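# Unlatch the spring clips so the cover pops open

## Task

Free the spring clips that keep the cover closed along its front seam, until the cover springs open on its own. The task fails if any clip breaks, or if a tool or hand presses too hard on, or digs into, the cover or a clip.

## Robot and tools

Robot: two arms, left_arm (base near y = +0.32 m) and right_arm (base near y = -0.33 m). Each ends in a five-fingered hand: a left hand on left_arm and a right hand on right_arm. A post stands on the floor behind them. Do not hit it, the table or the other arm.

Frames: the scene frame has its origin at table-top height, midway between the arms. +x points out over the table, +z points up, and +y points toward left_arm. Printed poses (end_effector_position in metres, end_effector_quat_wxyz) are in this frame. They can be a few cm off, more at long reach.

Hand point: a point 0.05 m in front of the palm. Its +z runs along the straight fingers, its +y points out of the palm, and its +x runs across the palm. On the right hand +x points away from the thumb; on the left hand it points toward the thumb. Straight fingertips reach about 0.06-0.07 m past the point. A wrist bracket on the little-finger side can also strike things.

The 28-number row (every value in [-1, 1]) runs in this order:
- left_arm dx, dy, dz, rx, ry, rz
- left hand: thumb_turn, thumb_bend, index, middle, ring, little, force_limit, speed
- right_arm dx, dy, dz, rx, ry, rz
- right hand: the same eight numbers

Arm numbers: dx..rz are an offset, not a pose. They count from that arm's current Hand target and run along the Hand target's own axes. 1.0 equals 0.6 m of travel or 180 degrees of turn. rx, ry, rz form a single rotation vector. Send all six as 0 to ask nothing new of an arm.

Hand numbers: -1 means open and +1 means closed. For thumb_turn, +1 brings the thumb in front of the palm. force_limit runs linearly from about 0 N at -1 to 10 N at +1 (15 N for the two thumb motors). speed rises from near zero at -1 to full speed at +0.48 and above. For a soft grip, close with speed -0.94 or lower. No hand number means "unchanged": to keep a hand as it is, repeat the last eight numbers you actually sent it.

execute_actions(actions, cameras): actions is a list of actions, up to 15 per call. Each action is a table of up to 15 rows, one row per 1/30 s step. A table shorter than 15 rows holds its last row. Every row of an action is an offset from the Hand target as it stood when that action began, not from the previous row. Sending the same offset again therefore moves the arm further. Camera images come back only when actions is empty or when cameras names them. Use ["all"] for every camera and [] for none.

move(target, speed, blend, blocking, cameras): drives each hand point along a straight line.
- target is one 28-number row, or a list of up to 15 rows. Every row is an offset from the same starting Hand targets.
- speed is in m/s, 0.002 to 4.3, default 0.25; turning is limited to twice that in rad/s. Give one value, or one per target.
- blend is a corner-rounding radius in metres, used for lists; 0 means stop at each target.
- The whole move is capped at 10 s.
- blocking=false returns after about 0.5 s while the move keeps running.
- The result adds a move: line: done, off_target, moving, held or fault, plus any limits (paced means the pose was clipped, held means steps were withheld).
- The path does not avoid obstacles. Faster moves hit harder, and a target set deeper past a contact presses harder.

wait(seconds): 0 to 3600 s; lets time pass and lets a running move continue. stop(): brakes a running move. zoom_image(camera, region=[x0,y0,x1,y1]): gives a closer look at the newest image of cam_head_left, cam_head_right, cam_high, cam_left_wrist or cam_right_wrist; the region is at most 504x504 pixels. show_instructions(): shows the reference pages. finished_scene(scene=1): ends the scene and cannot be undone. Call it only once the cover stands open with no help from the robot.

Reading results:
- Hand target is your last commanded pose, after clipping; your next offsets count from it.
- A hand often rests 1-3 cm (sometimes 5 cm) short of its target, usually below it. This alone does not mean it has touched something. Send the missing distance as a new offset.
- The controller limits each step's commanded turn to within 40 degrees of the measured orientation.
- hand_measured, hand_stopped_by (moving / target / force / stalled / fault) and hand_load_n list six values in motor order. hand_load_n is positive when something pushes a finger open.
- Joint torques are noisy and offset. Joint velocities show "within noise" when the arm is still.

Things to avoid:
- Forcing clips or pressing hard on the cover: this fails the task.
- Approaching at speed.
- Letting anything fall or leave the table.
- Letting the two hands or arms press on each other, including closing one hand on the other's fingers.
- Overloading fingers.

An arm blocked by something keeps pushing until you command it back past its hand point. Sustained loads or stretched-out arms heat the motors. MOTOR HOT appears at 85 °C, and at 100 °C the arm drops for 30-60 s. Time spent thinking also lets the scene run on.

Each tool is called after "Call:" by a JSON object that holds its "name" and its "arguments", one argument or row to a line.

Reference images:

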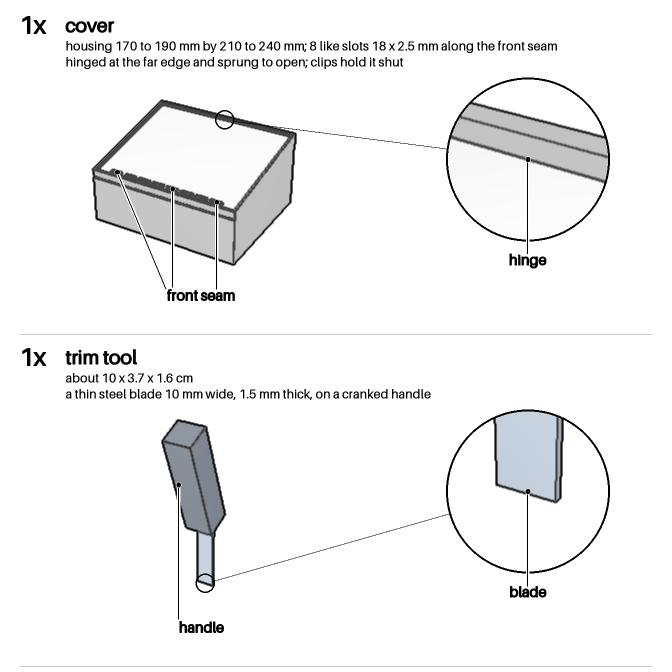

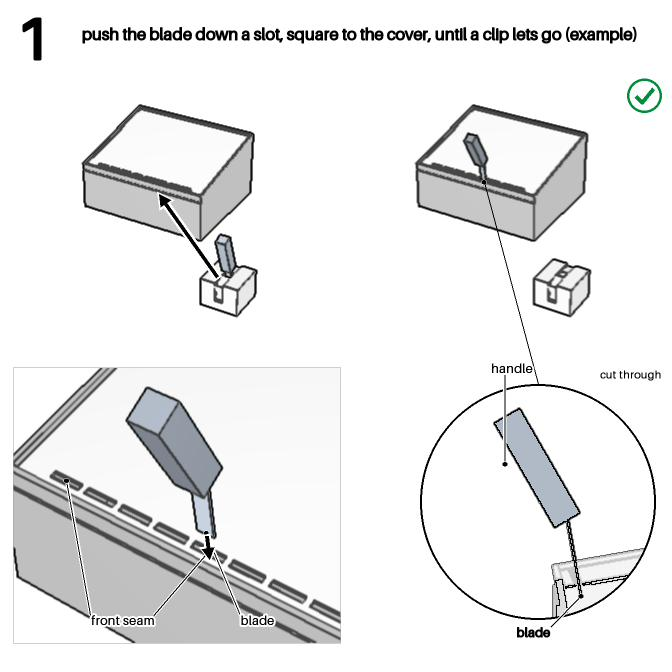

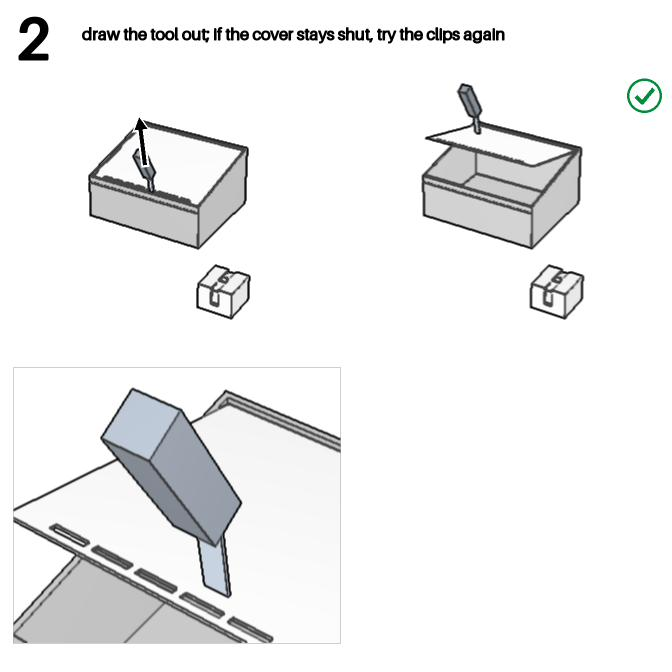

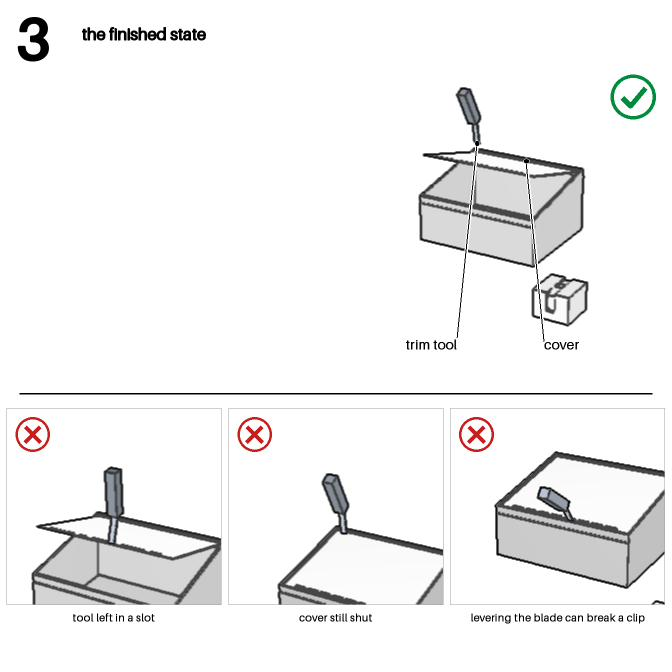

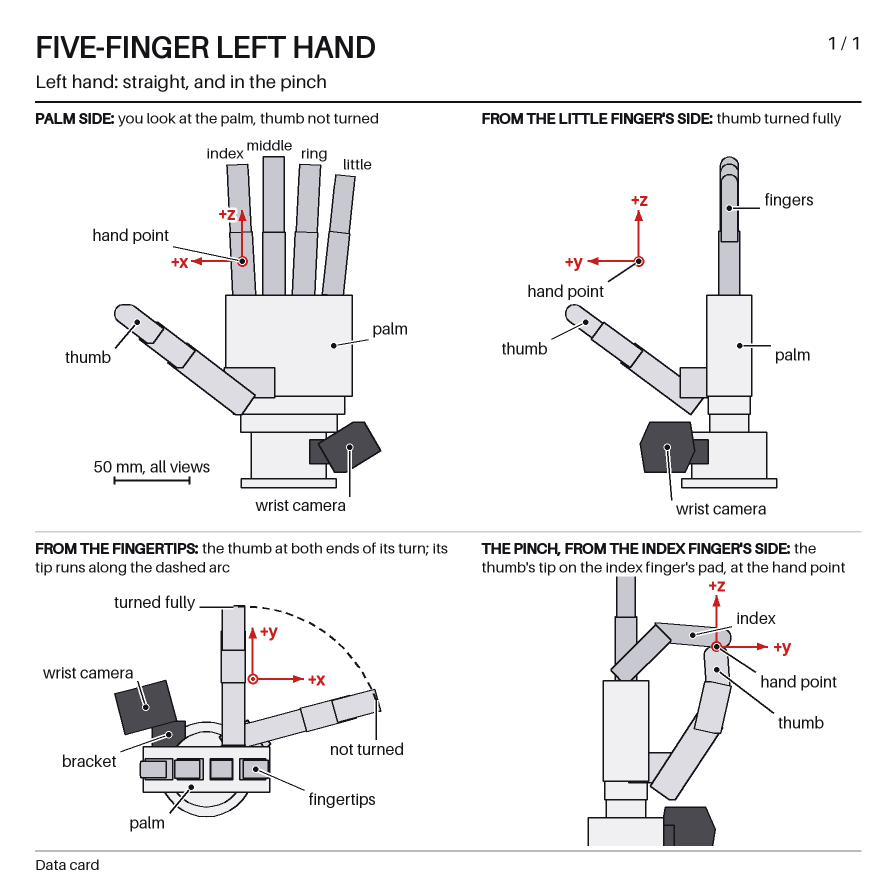

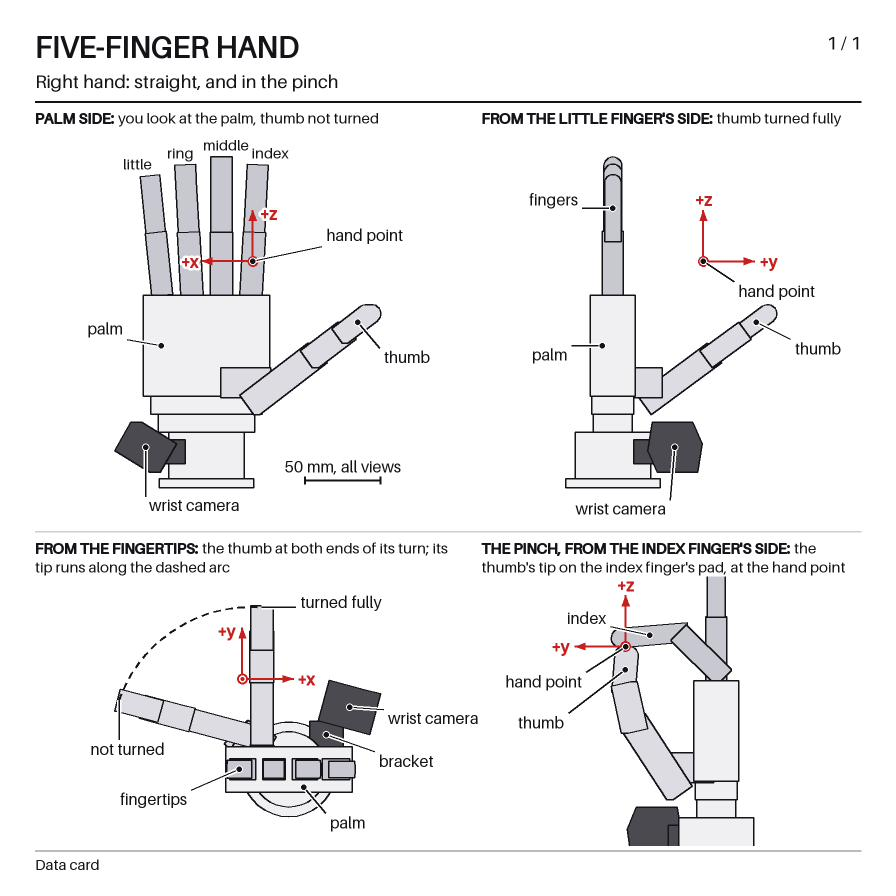

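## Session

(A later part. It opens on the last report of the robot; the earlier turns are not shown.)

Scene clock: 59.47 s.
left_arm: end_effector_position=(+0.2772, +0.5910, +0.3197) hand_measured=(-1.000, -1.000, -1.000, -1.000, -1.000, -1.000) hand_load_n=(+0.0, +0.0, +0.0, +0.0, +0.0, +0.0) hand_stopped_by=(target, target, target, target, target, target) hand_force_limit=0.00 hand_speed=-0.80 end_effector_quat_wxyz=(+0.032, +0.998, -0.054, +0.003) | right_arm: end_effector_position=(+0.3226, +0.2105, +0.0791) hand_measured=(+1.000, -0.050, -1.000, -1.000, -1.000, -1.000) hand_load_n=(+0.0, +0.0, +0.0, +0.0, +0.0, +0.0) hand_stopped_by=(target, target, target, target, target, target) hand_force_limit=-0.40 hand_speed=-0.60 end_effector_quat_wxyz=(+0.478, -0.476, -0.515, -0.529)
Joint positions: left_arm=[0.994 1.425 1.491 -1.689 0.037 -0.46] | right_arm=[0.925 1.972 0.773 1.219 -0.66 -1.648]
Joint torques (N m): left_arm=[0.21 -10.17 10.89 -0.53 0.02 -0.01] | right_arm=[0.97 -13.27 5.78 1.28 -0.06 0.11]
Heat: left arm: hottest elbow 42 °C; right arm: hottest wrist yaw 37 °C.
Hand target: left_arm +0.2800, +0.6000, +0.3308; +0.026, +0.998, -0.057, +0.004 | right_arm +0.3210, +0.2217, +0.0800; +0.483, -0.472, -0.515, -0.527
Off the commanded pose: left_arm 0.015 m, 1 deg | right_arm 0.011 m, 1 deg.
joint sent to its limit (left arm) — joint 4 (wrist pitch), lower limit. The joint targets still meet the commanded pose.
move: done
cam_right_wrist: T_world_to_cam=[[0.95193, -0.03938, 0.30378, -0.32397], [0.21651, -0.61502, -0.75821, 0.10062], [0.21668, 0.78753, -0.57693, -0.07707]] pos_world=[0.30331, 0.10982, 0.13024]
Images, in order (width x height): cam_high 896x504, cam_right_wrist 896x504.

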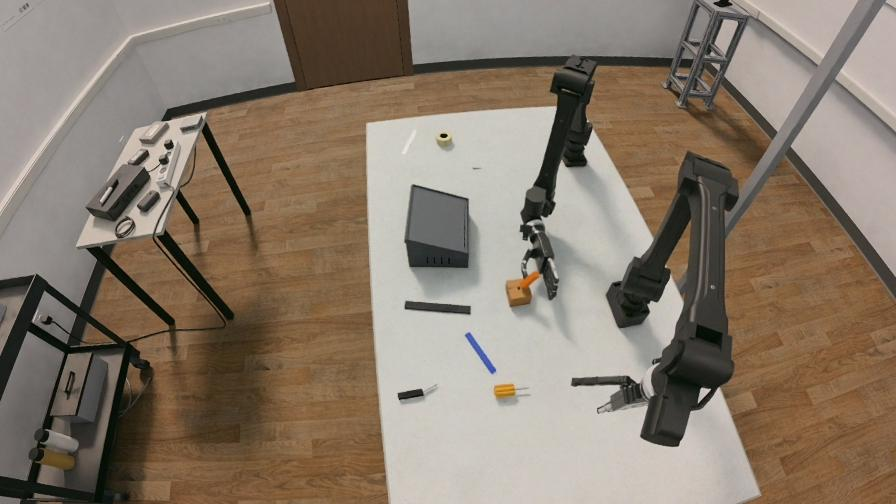

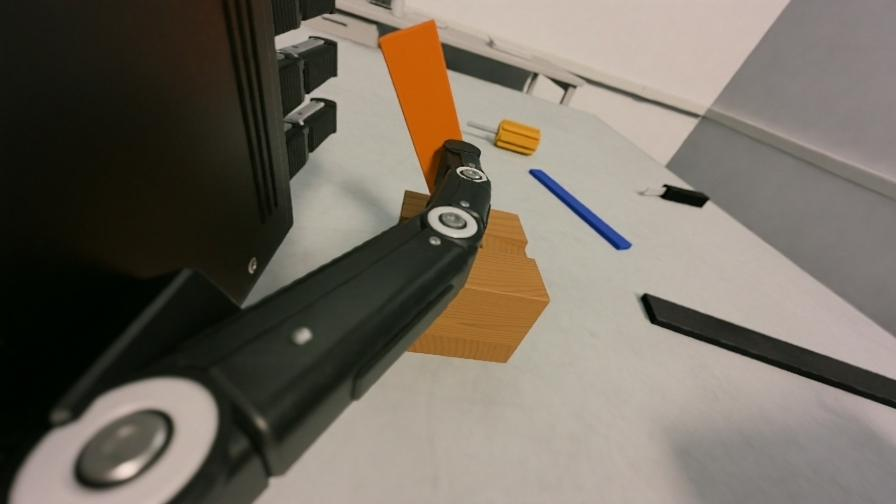

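Call:
{"name": "move", "arguments": {
  "target": [0,0,0,0,0,0,-1,-1,-1,-1,-1,-1,0,-0.8,0,0,0,0,0,0,1,0.06,-0.6,-0.6,-0.6,-1,-0.4,-0.6],
  "cameras": ["cam_right_wrist","cam_high"]
}}

Call:
{"name": "zoom_image", "arguments": {
  "camera": "cam_right_wrist",
  "region": [260, 0, 620, 300]
}}

Call:
{"name": "zoom_image", "arguments": {
  "camera": "cam_high",
  "region": [490, 230, 560, 310]
}}

Scene clock: 60.83 s.
left_arm: end_effector_position=(+0.2772, +0.5910, +0.3197) hand_measured=(-1.000, -1.000, -1.000, -1.000, -1.000, -1.000) hand_load_n=(+0.0, +0.0, +0.0, +0.0, +0.0, +0.0) hand_stopped_by=(target, target, target, target, target, target) hand_force_limit=0.00 hand_speed=-0.80 end_effector_quat_wxyz=(+0.032, +0.998, -0.054, +0.003) | right_arm: end_effector_position=(+0.3227, +0.2104, +0.0791) hand_measured=(+1.000, +0.060, -0.600, -0.600, -0.600, -1.000) hand_load_n=(+0.5, +0.0, +0.0, +0.0, +0.0, +0.0) hand_stopped_by=(target, target, target, target, target, target) hand_force_limit=-0.40 hand_speed=-0.60 end_effector_quat_wxyz=(+0.478, -0.476, -0.515, -0.529)
Joint positions: left_arm=[0.994 1.425 1.491 -1.689 0.037 -0.46] | right_arm=[0.925 1.972 0.773 1.219 -0.66 -1.648]
Joint torques (N m): left_arm=[0.21 -10.17 10.89 -0.53 0.02 -0.01] | right_arm=[1.03 -13.33 5.76 1.29 -0.06 0.11]
Heat: left arm: hottest elbow 42 °C; right arm: hottest wrist yaw 37 °C.
Hand target: left_arm +0.2800, +0.6000, +0.3308; +0.026, +0.998, -0.057, +0.004 | right_arm +0.3210, +0.2217, +0.0800; +0.483, -0.472, -0.515, -0.527
Off the commanded pose: left_arm 0.015 m, 1 deg | right_arm 0.011 m, 1 deg.
joint sent to its limit (left arm) — joint 4 (wrist pitch), lower limit. The joint targets still meet the commanded pose.
move: done
cam_right_wrist: T_world_to_cam=[[0.95191, -0.03972, 0.30381, -0.32393], [0.21631, -0.61511, -0.75819, 0.10069], [0.21699, 0.78744, -0.57693, -0.07715]] pos_world=[0.30331, 0.10982, 0.13024]
Images, in order (width x height): cam_high 896x504, cam_right_wrist 896x504.

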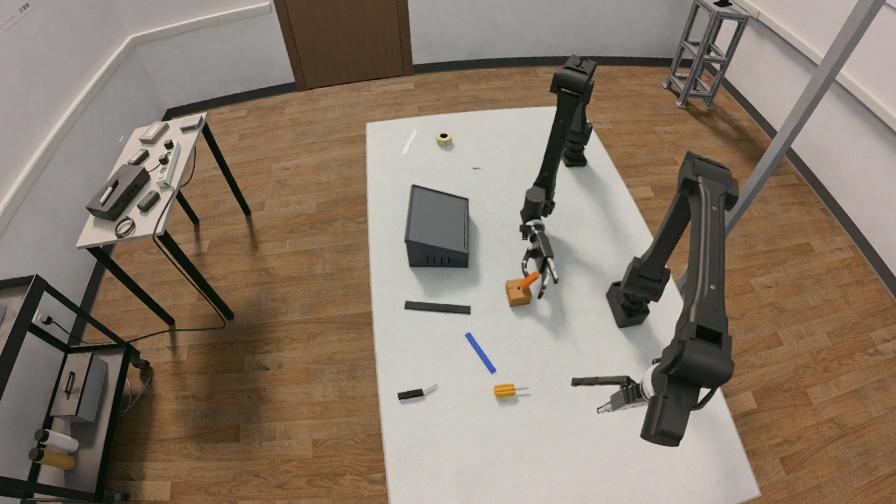

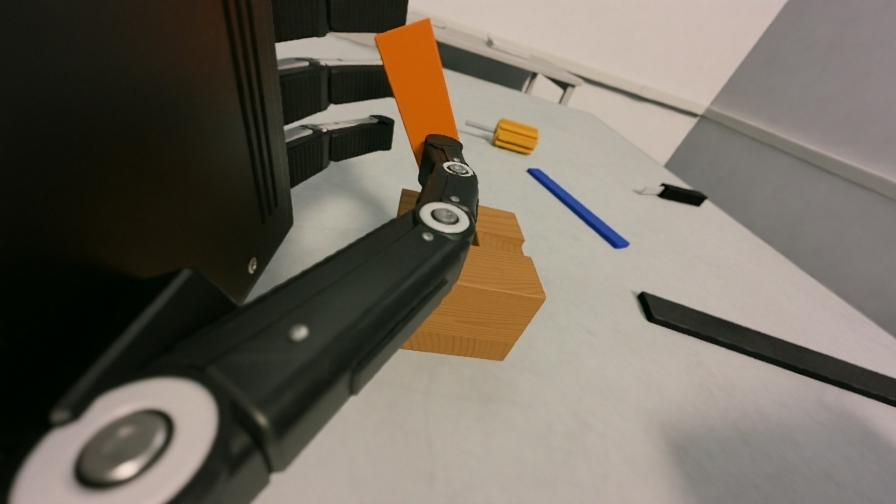

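Scaled by 1.400 from the camera's image (finer frame: 1280x720).

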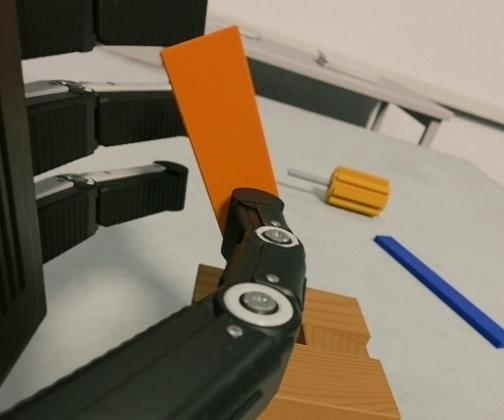

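Scaled by 6.300 from the camera's image (finer frame: 1280x720).

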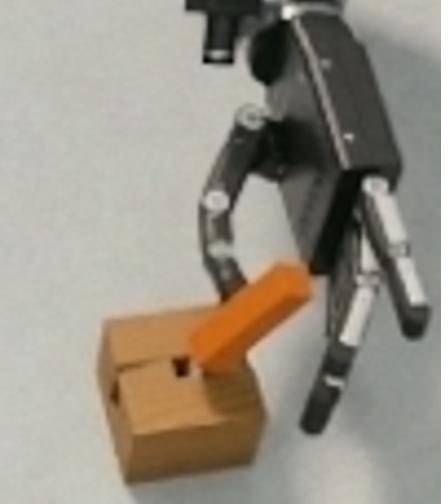

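Call:
{"name": "move", "arguments": {
  "target": [0,0,0,0,0,0,-1,-1,-1,-1,-1,-1,0,-0.8,0,0,0,0,0,0,1,0.06,0.2,0.2,-0.6,-1,-0.6,-0.8],
  "cameras": ["cam_right_wrist","cam_high"]
}}

Call:
{"name": "zoom_image", "arguments": {
  "camera": "cam_right_wrist",
  "region": [260, 0, 620, 300]
}}

Call:
{"name": "zoom_image", "arguments": {
  "camera": "cam_high",
  "region": [490, 230, 560, 310]
}}

Scene clock: 63.17 s.
left_arm: end_effector_position=(+0.2772, +0.5910, +0.3197) hand_measured=(-1.000, -1.000, -1.000, -1.000, -1.000, -1.000) hand_load_n=(+0.0, +0.0, +0.0, +0.0, +0.0, +0.0) hand_stopped_by=(target, target, target, target, target, target) hand_force_limit=0.00 hand_speed=-0.80 end_effector_quat_wxyz=(+0.032, +0.998, -0.054, +0.003) | right_arm: end_effector_position=(+0.3229, +0.2104, +0.0791) hand_measured=(+1.000, +0.060, -0.066, -0.122, -0.600, -1.000) hand_load_n=(+0.0, +3.0, +2.0, +0.5, +0.0, +0.0) hand_stopped_by=(target, target, force, force, target, target) hand_force_limit=-0.60 hand_speed=-0.80 end_effector_quat_wxyz=(+0.478, -0.477, -0.515, -0.529)
Joint positions: left_arm=[0.994 1.425 1.491 -1.689 0.037 -0.46] | right_arm=[0.925 1.972 0.773 1.219 -0.659 -1.648]
Joint torques (N m): left_arm=[0.21 -10.17 10.88 -0.51 0.02 -0.01] | right_arm=[1.03 -13.33 5.78 1.29 -0.11 0.11]
Heat: left arm: hottest elbow 43 °C; right arm: hottest wrist yaw 37 °C.
Hand target: left_arm +0.2800, +0.6000, +0.3308; +0.026, +0.998, -0.057, +0.004 | right_arm +0.3211, +0.2217, +0.0800; +0.483, -0.472, -0.515, -0.527
Off the commanded pose: left_arm 0.015 m, 1 deg | right_arm 0.011 m, 1 deg.
joint sent to its limit (left arm) — joint 4 (wrist pitch), lower limit. The joint targets still meet the commanded pose.
move: done
cam_right_wrist: T_world_to_cam=[[0.95186, -0.04081, 0.30382, -0.32389], [0.21563, -0.61533, -0.7582, 0.10084], [0.21789, 0.78721, -0.57691, -0.07735]] pos_world=[0.30341, 0.10972, 0.13024]
Images, in order (width x height): cam_high 896x504, cam_right_wrist 896x504.

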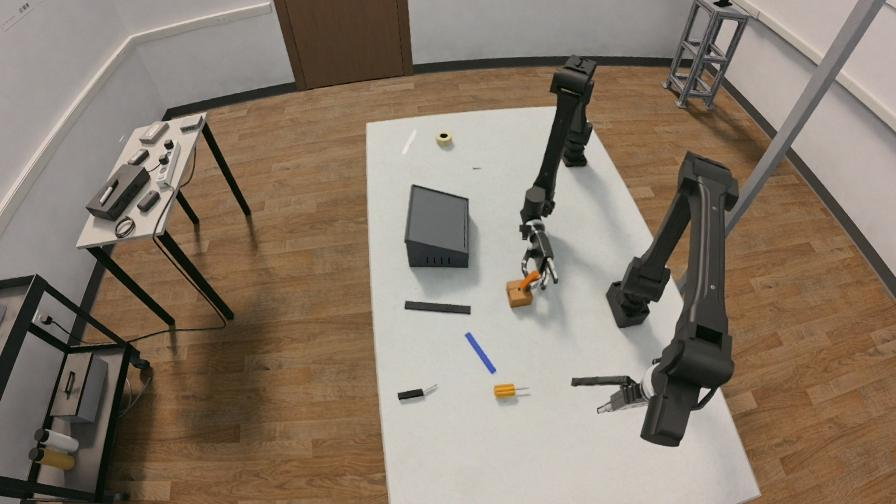

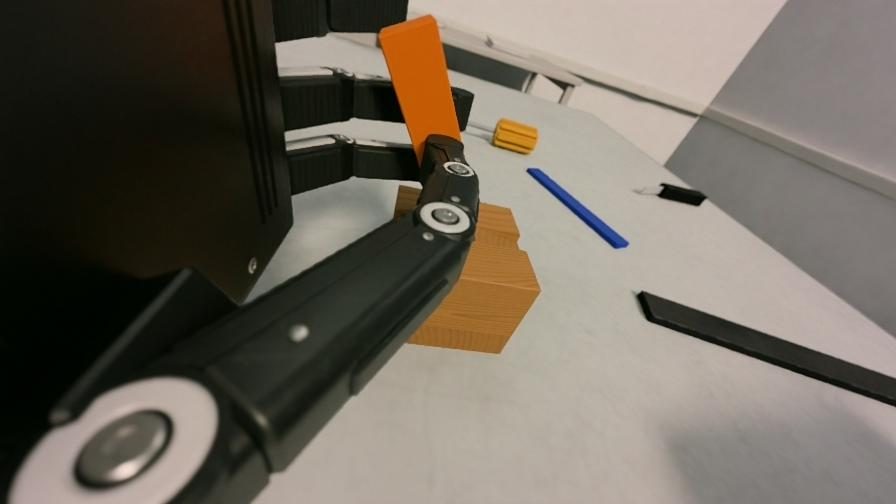

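Scaled by 1.400 from the camera's image (finer frame: 1280x720).

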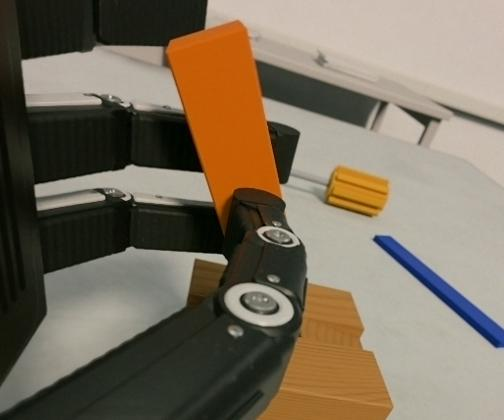

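Scaled by 6.300 from the camera's image (finer frame: 1280x720).

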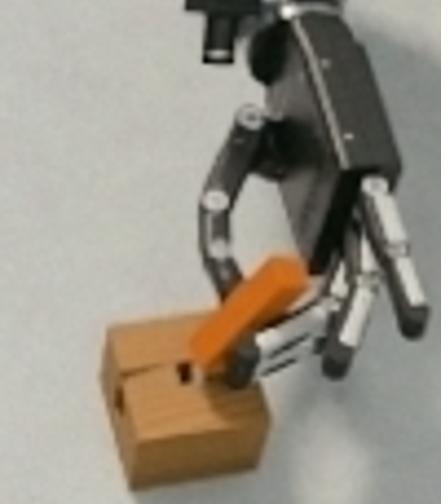

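Call:
{"name": "move", "arguments": {
  "target": [0,0,0,0,0,0,-1,-1,-1,-1,-1,-1,0,-0.8,0,0,0,0,0,0,1,0.06,0.3,0.3,-0.1,-1,0.0,-0.8],
  "cameras": ["cam_right_wrist","cam_high"]
}}

Call:
{"name": "zoom_image", "arguments": {
  "camera": "cam_right_wrist",
  "region": [260, 0, 620, 300]
}}

Call:
{"name": "zoom_image", "arguments": {
  "camera": "cam_high",
  "region": [490, 230, 560, 310]
}}

Scene clock: 64.90 s.
left_arm: end_effector_position=(+0.2772, +0.5910, +0.3197) hand_measured=(-1.000, -1.000, -1.000, -1.000, -1.000, -1.000) hand_load_n=(+0.0, +0.0, +0.0, +0.0, +0.0, +0.0) hand_stopped_by=(target, target, target, target, target, target) hand_force_limit=0.00 hand_speed=-0.80 end_effector_quat_wxyz=(+0.032, +0.998, -0.054, +0.003) | right_arm: end_effector_position=(+0.3229, +0.2104, +0.0791) hand_measured=(+1.000, +0.058, -0.050, -0.070, -0.100, -1.000) hand_load_n=(+1.5, +14.5, +5.0, +4.5, +1.0, +0.0) hand_stopped_by=(target, target, force, force, target, target) hand_force_limit=0.00 hand_speed=-0.80 end_effector_quat_wxyz=(+0.478, -0.477, -0.515, -0.529)
Joint positions: left_arm=[0.994 1.425 1.491 -1.689 0.037 -0.46] | right_arm=[0.925 1.972 0.773 1.219 -0.659 -1.648]
Joint torques (N m): left_arm=[0.26 -10.23 10.91 -0.53 0.02 -0.01] | right_arm=[0.97 -13.33 5.76 1.28 -0.1 0.1]
Heat: left arm: hottest elbow 43 °C; right arm: hottest wrist yaw 37 °C.
Hand target: left_arm +0.2800, +0.6000, +0.3308; +0.026, +0.998, -0.057, +0.004 | right_arm +0.3211, +0.2217, +0.0800; +0.483, -0.472, -0.515, -0.527
Off the commanded pose: left_arm 0.015 m, 1 deg | right_arm 0.011 m, 1 deg.
joint sent to its limit (left arm) — joint 4 (wrist pitch), lower limit. The joint targets still meet the commanded pose.
move: done
cam_right_wrist: T_world_to_cam=[[0.95186, -0.04081, 0.30382, -0.32389], [0.21563, -0.61533, -0.7582, 0.10084], [0.21789, 0.78721, -0.57691, -0.07735]] pos_world=[0.30341, 0.10972, 0.13024]
Images, in order (width x height): cam_high 896x504, cam_right_wrist 896x504.

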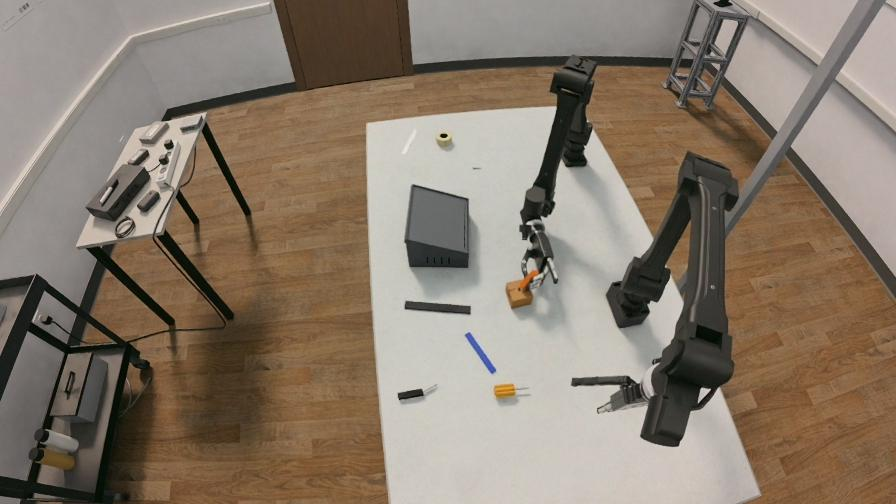

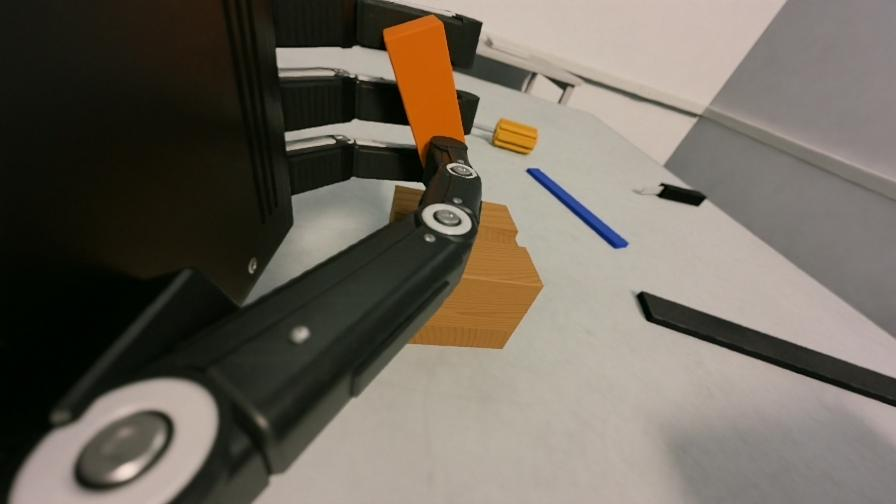

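Scaled by 1.400 from the camera's image (finer frame: 1280x720).

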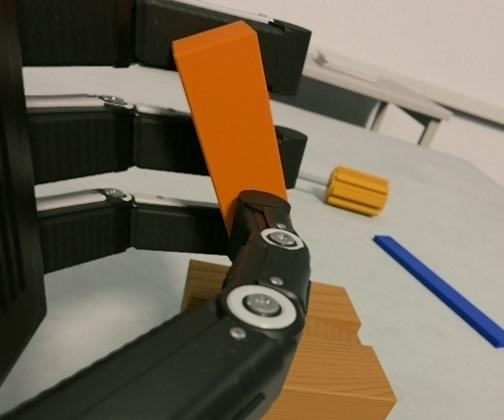

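Scaled by 6.300 from the camera's image (finer frame: 1280x720).

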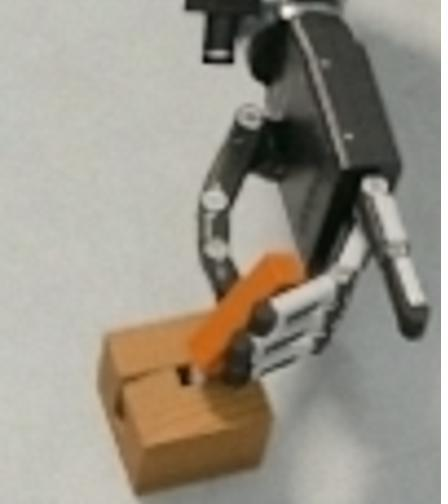

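Call:
{"name": "move", "arguments": {
  "target": [0,0,0,0,0,0,-1,-1,-1,-1,-1,-1,0,-0.8,0.166,0.0158,-0.0167,0,0,0,1,0.06,0.3,0.3,-0.1,-1,0.0,-0.8],
  "speed": 0.1,
  "cameras": ["cam_right_wrist","cam_high"]
}}

Call:
{"name": "zoom_image", "arguments": {
  "camera": "cam_right_wrist",
  "region": [260, 0, 620, 300]
}}

Call:
{"name": "zoom_image", "arguments": {
  "camera": "cam_high",
  "region": [490, 210, 560, 310]
}}

Scene clock: 67.47 s.
left_arm: end_effector_position=(+0.2772, +0.5910, +0.3197) hand_measured=(-1.000, -1.000, -1.000, -1.000, -1.000, -1.000) hand_load_n=(+0.0, -0.5, +0.0, -0.5, +0.0, +0.0) hand_stopped_by=(target, target, target, target, target, target) hand_force_limit=0.00 hand_speed=-0.80 end_effector_quat_wxyz=(+0.032, +0.998, -0.054, +0.003) | right_arm: end_effector_position=(+0.3174, +0.2085, +0.1765) hand_measured=(+1.000, +0.058, -0.050, -0.070, -0.100, -1.000) hand_load_n=(+1.5, +14.5, +5.5, +4.5, +0.5, +0.0) hand_stopped_by=(target, target, force, force, target, target) hand_force_limit=0.00 hand_speed=-0.80 end_effector_quat_wxyz=(+0.482, -0.470, -0.518, -0.528)
Joint positions: left_arm=[0.994 1.425 1.491 -1.689 0.037 -0.46] | right_arm=[0.925 1.698 0.773 0.953 -0.675 -1.648]
Joint torques (N m): left_arm=[0.21 -10.17 10.89 -0.51 0.02 -0.01] | right_arm=[-0.38 -13.04 6.63 0.92 -0.17 0.11]
Heat: left arm: hottest elbow 43 °C; right arm: hottest wrist yaw 37 °C.
Hand target: left_arm +0.2800, +0.6000, +0.3308; +0.026, +0.998, -0.057, +0.004 | right_arm +0.3218, +0.2093, +0.1798; +0.483, -0.472, -0.515, -0.527
Off the commanded pose: left_arm 0.015 m, 1 deg | right_arm 0.006 m, 0 deg.
joint sent to its limit (left arm) — joint 4 (wrist pitch), lower limit. The joint targets still meet the commanded pose.
move: done
cam_right_wrist: T_world_to_cam=[[0.95094, -0.02688, 0.30821, -0.35167], [0.2293, -0.60755, -0.76046, 0.16916], [0.2077, 0.79383, -0.57158, -0.01764]] pos_world=[0.29929, 0.10732, 0.22695]
Images, in order (width x height): cam_high 896x504, cam_right_wrist 896x504.

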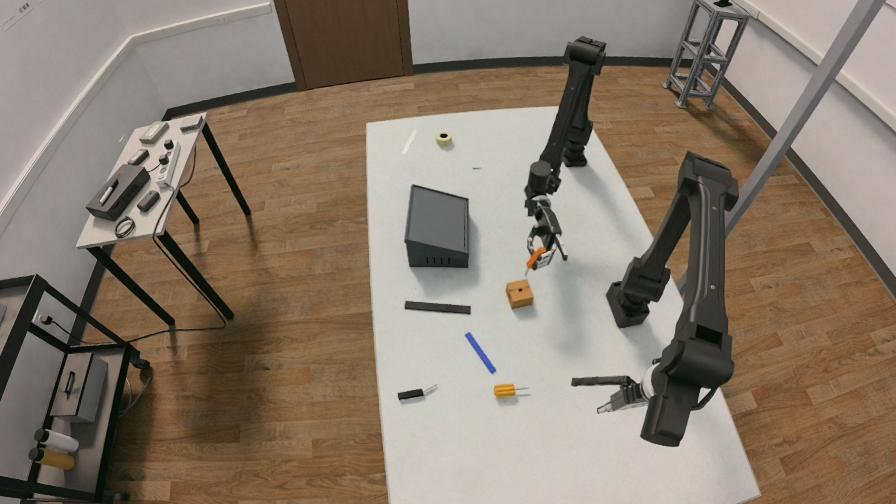

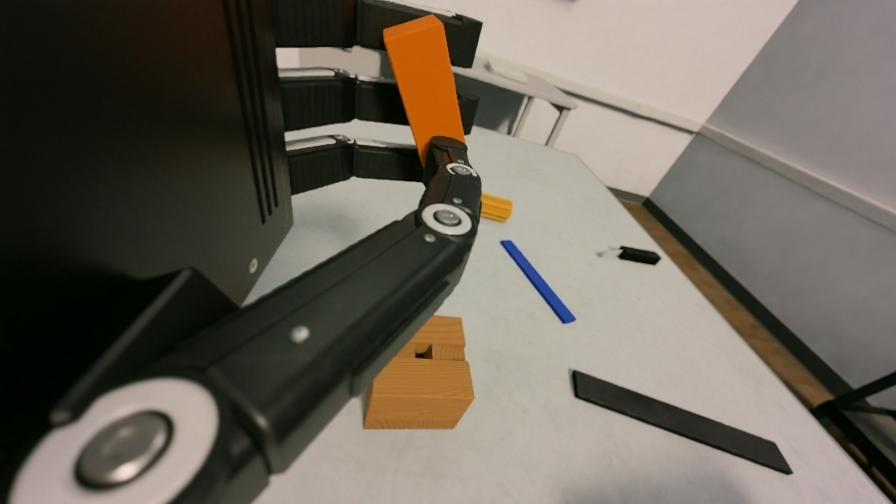

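Scaled by 1.400 from the camera's image (finer frame: 1280x720).

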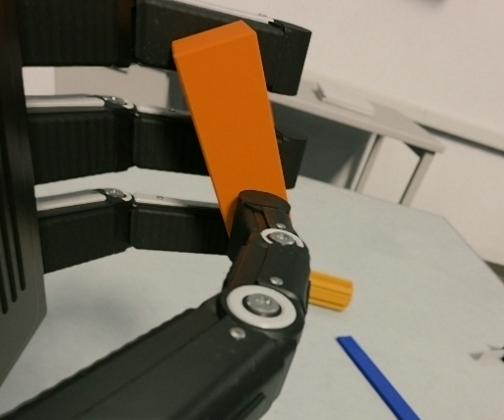

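Scaled by 5.040 from the camera's image (finer frame: 1280x720).

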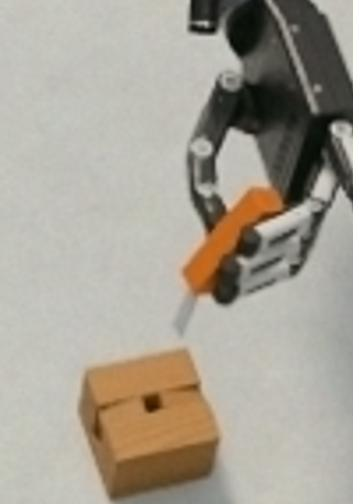

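Call:
{"name": "zoom_image", "arguments": {
  "camera": "cam_high",
  "region": [400, 180, 475, 275]
}}

Call:
{"name": "execute_actions", "arguments": {
  "actions": []
}}

Call:
{"name": "zoom_image", "arguments": {
  "camera": "cam_head_left",
  "region": [390, 225, 485, 320]
}}

Call:
{"name": "zoom_image", "arguments": {
  "camera": "cam_head_right",
  "region": [390, 225, 485, 320]
}}

Scaled by 5.305 from the camera's image (finer frame: 1280x720).

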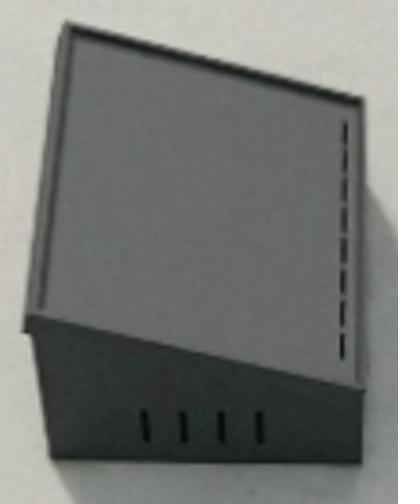

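Scene clock: 68.73 s.
left_arm: end_effector_position=(+0.2772, +0.5910, +0.3197) hand_measured=(-1.000, -1.000, -1.000, -1.000, -1.000, -1.000) hand_load_n=(+0.0, +0.0, -0.5, -0.5, -0.5, +0.0) hand_stopped_by=(target, target, target, target, target, target) hand_force_limit=0.00 hand_speed=-0.80 end_effector_quat_wxyz=(+0.032, +0.998, -0.054, +0.003) | right_arm: end_effector_position=(+0.3174, +0.2085, +0.1765) hand_measured=(+1.000, +0.058, -0.050, -0.070, -0.100, -1.000) hand_load_n=(+1.5, +14.5, +5.5, +4.5, +0.5, +0.0) hand_stopped_by=(target, target, force, force, target, target) hand_force_limit=0.00 hand_speed=-0.80 end_effector_quat_wxyz=(+0.482, -0.470, -0.518, -0.528)
Joint positions: left_arm=[0.994 1.425 1.491 -1.689 0.037 -0.46] | right_arm=[0.925 1.698 0.773 0.953 -0.675 -1.648]
Joint velocities: within noise
Joint torques (N m): left_arm=[0.21 -10.11 10.88 -0.51 0.02 -0.01] | right_arm=[-0.44 -13.1 6.64 0.96 -0.18 0.11]
Motor temperatures (°C): left_arm=[32 41 43 30 27 26] | right_arm=[33 31 32 35 37 34]
Heat: left arm: hottest elbow 43 °C; right arm: hottest wrist yaw 37 °C.
Hand target: left_arm +0.2800, +0.6000, +0.3308; +0.026, +0.998, -0.057, +0.004 | right_arm +0.3218, +0.2093, +0.1798; +0.483, -0.472, -0.515, -0.527
Off the commanded pose: left_arm 0.015 m, 1 deg | right_arm 0.006 m, 0 deg.
camera_calibration:
cam_left_wrist: T_world_to_cam=[[0.3661, 0.93034, -0.02114, -0.64835], [0.74351, -0.27876, 0.60785, -0.24795], [0.55961, -0.23825, -0.79377, 0.35264]] pos_world=[0.22437, 0.61808, 0.41692]
cam_right_wrist: T_world_to_cam=[[0.95094, -0.02688, 0.30821, -0.35167], [0.2293, -0.60755, -0.76046, 0.16916], [0.2077, 0.79383, -0.57158, -0.01764]] pos_world=[0.29929, 0.10732, 0.22695]

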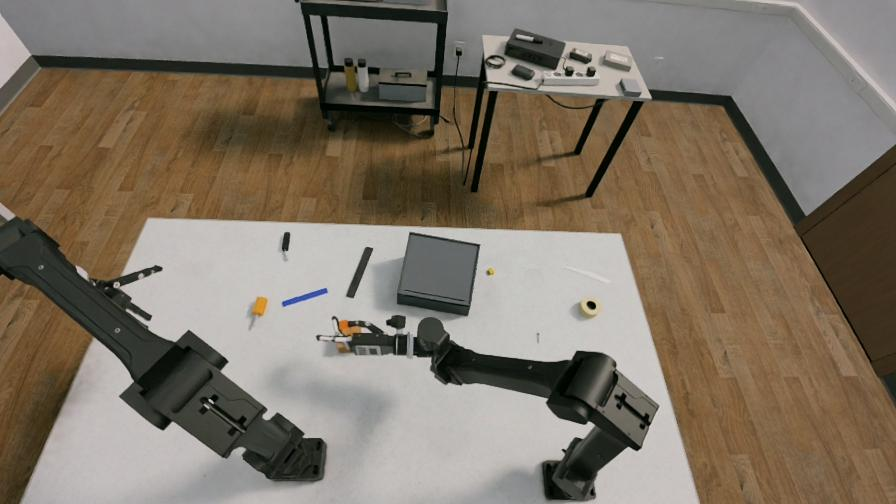

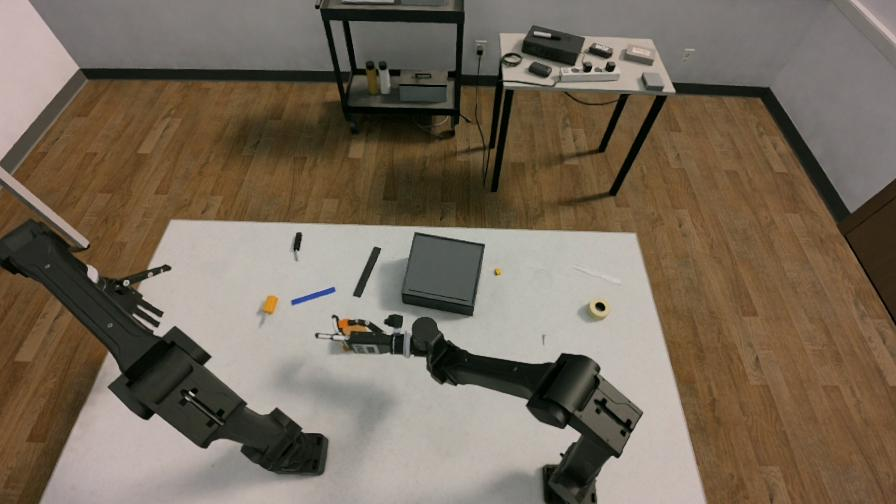

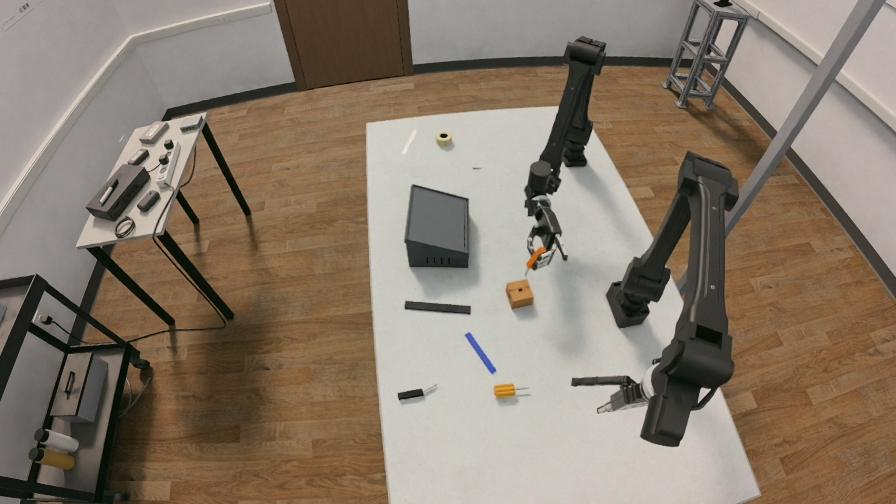

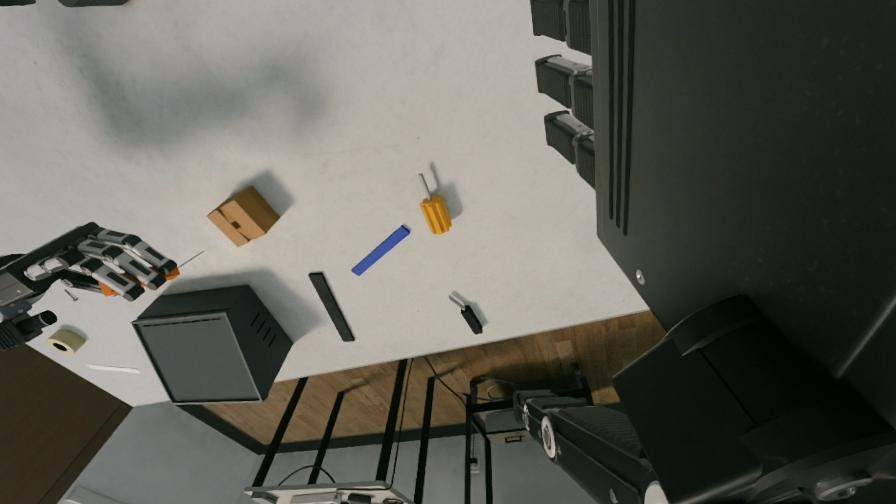

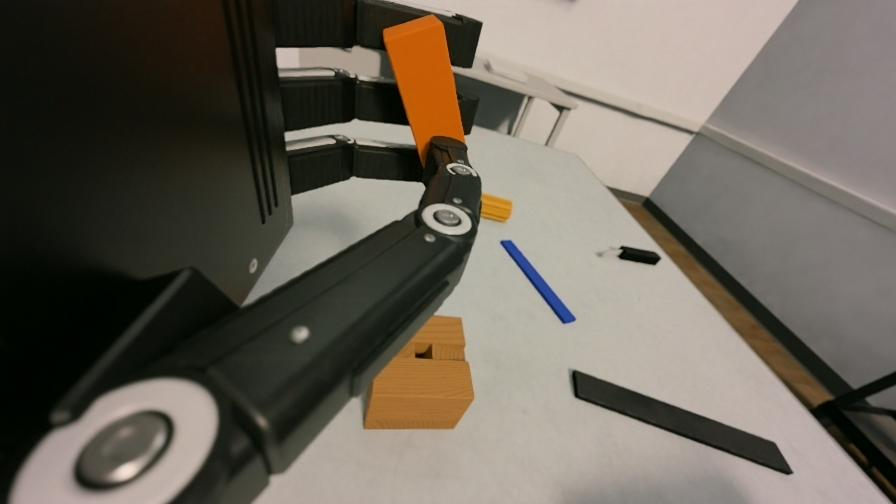

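Scaled by 5.305 from the camera's image (finer frame: 1280x720).

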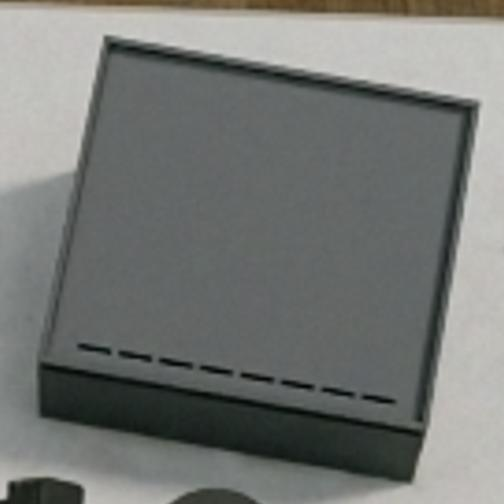

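Scaled by 5.305 from the camera's image (finer frame: 1280x720).

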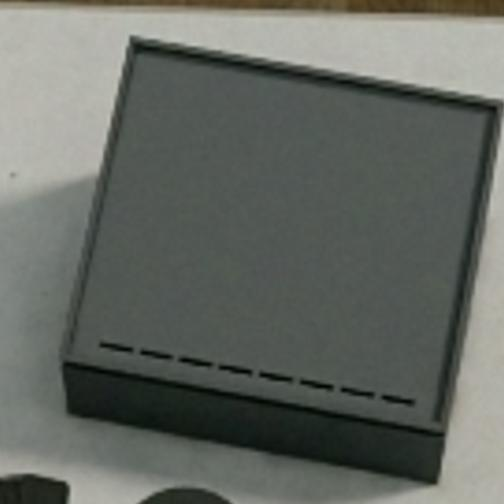

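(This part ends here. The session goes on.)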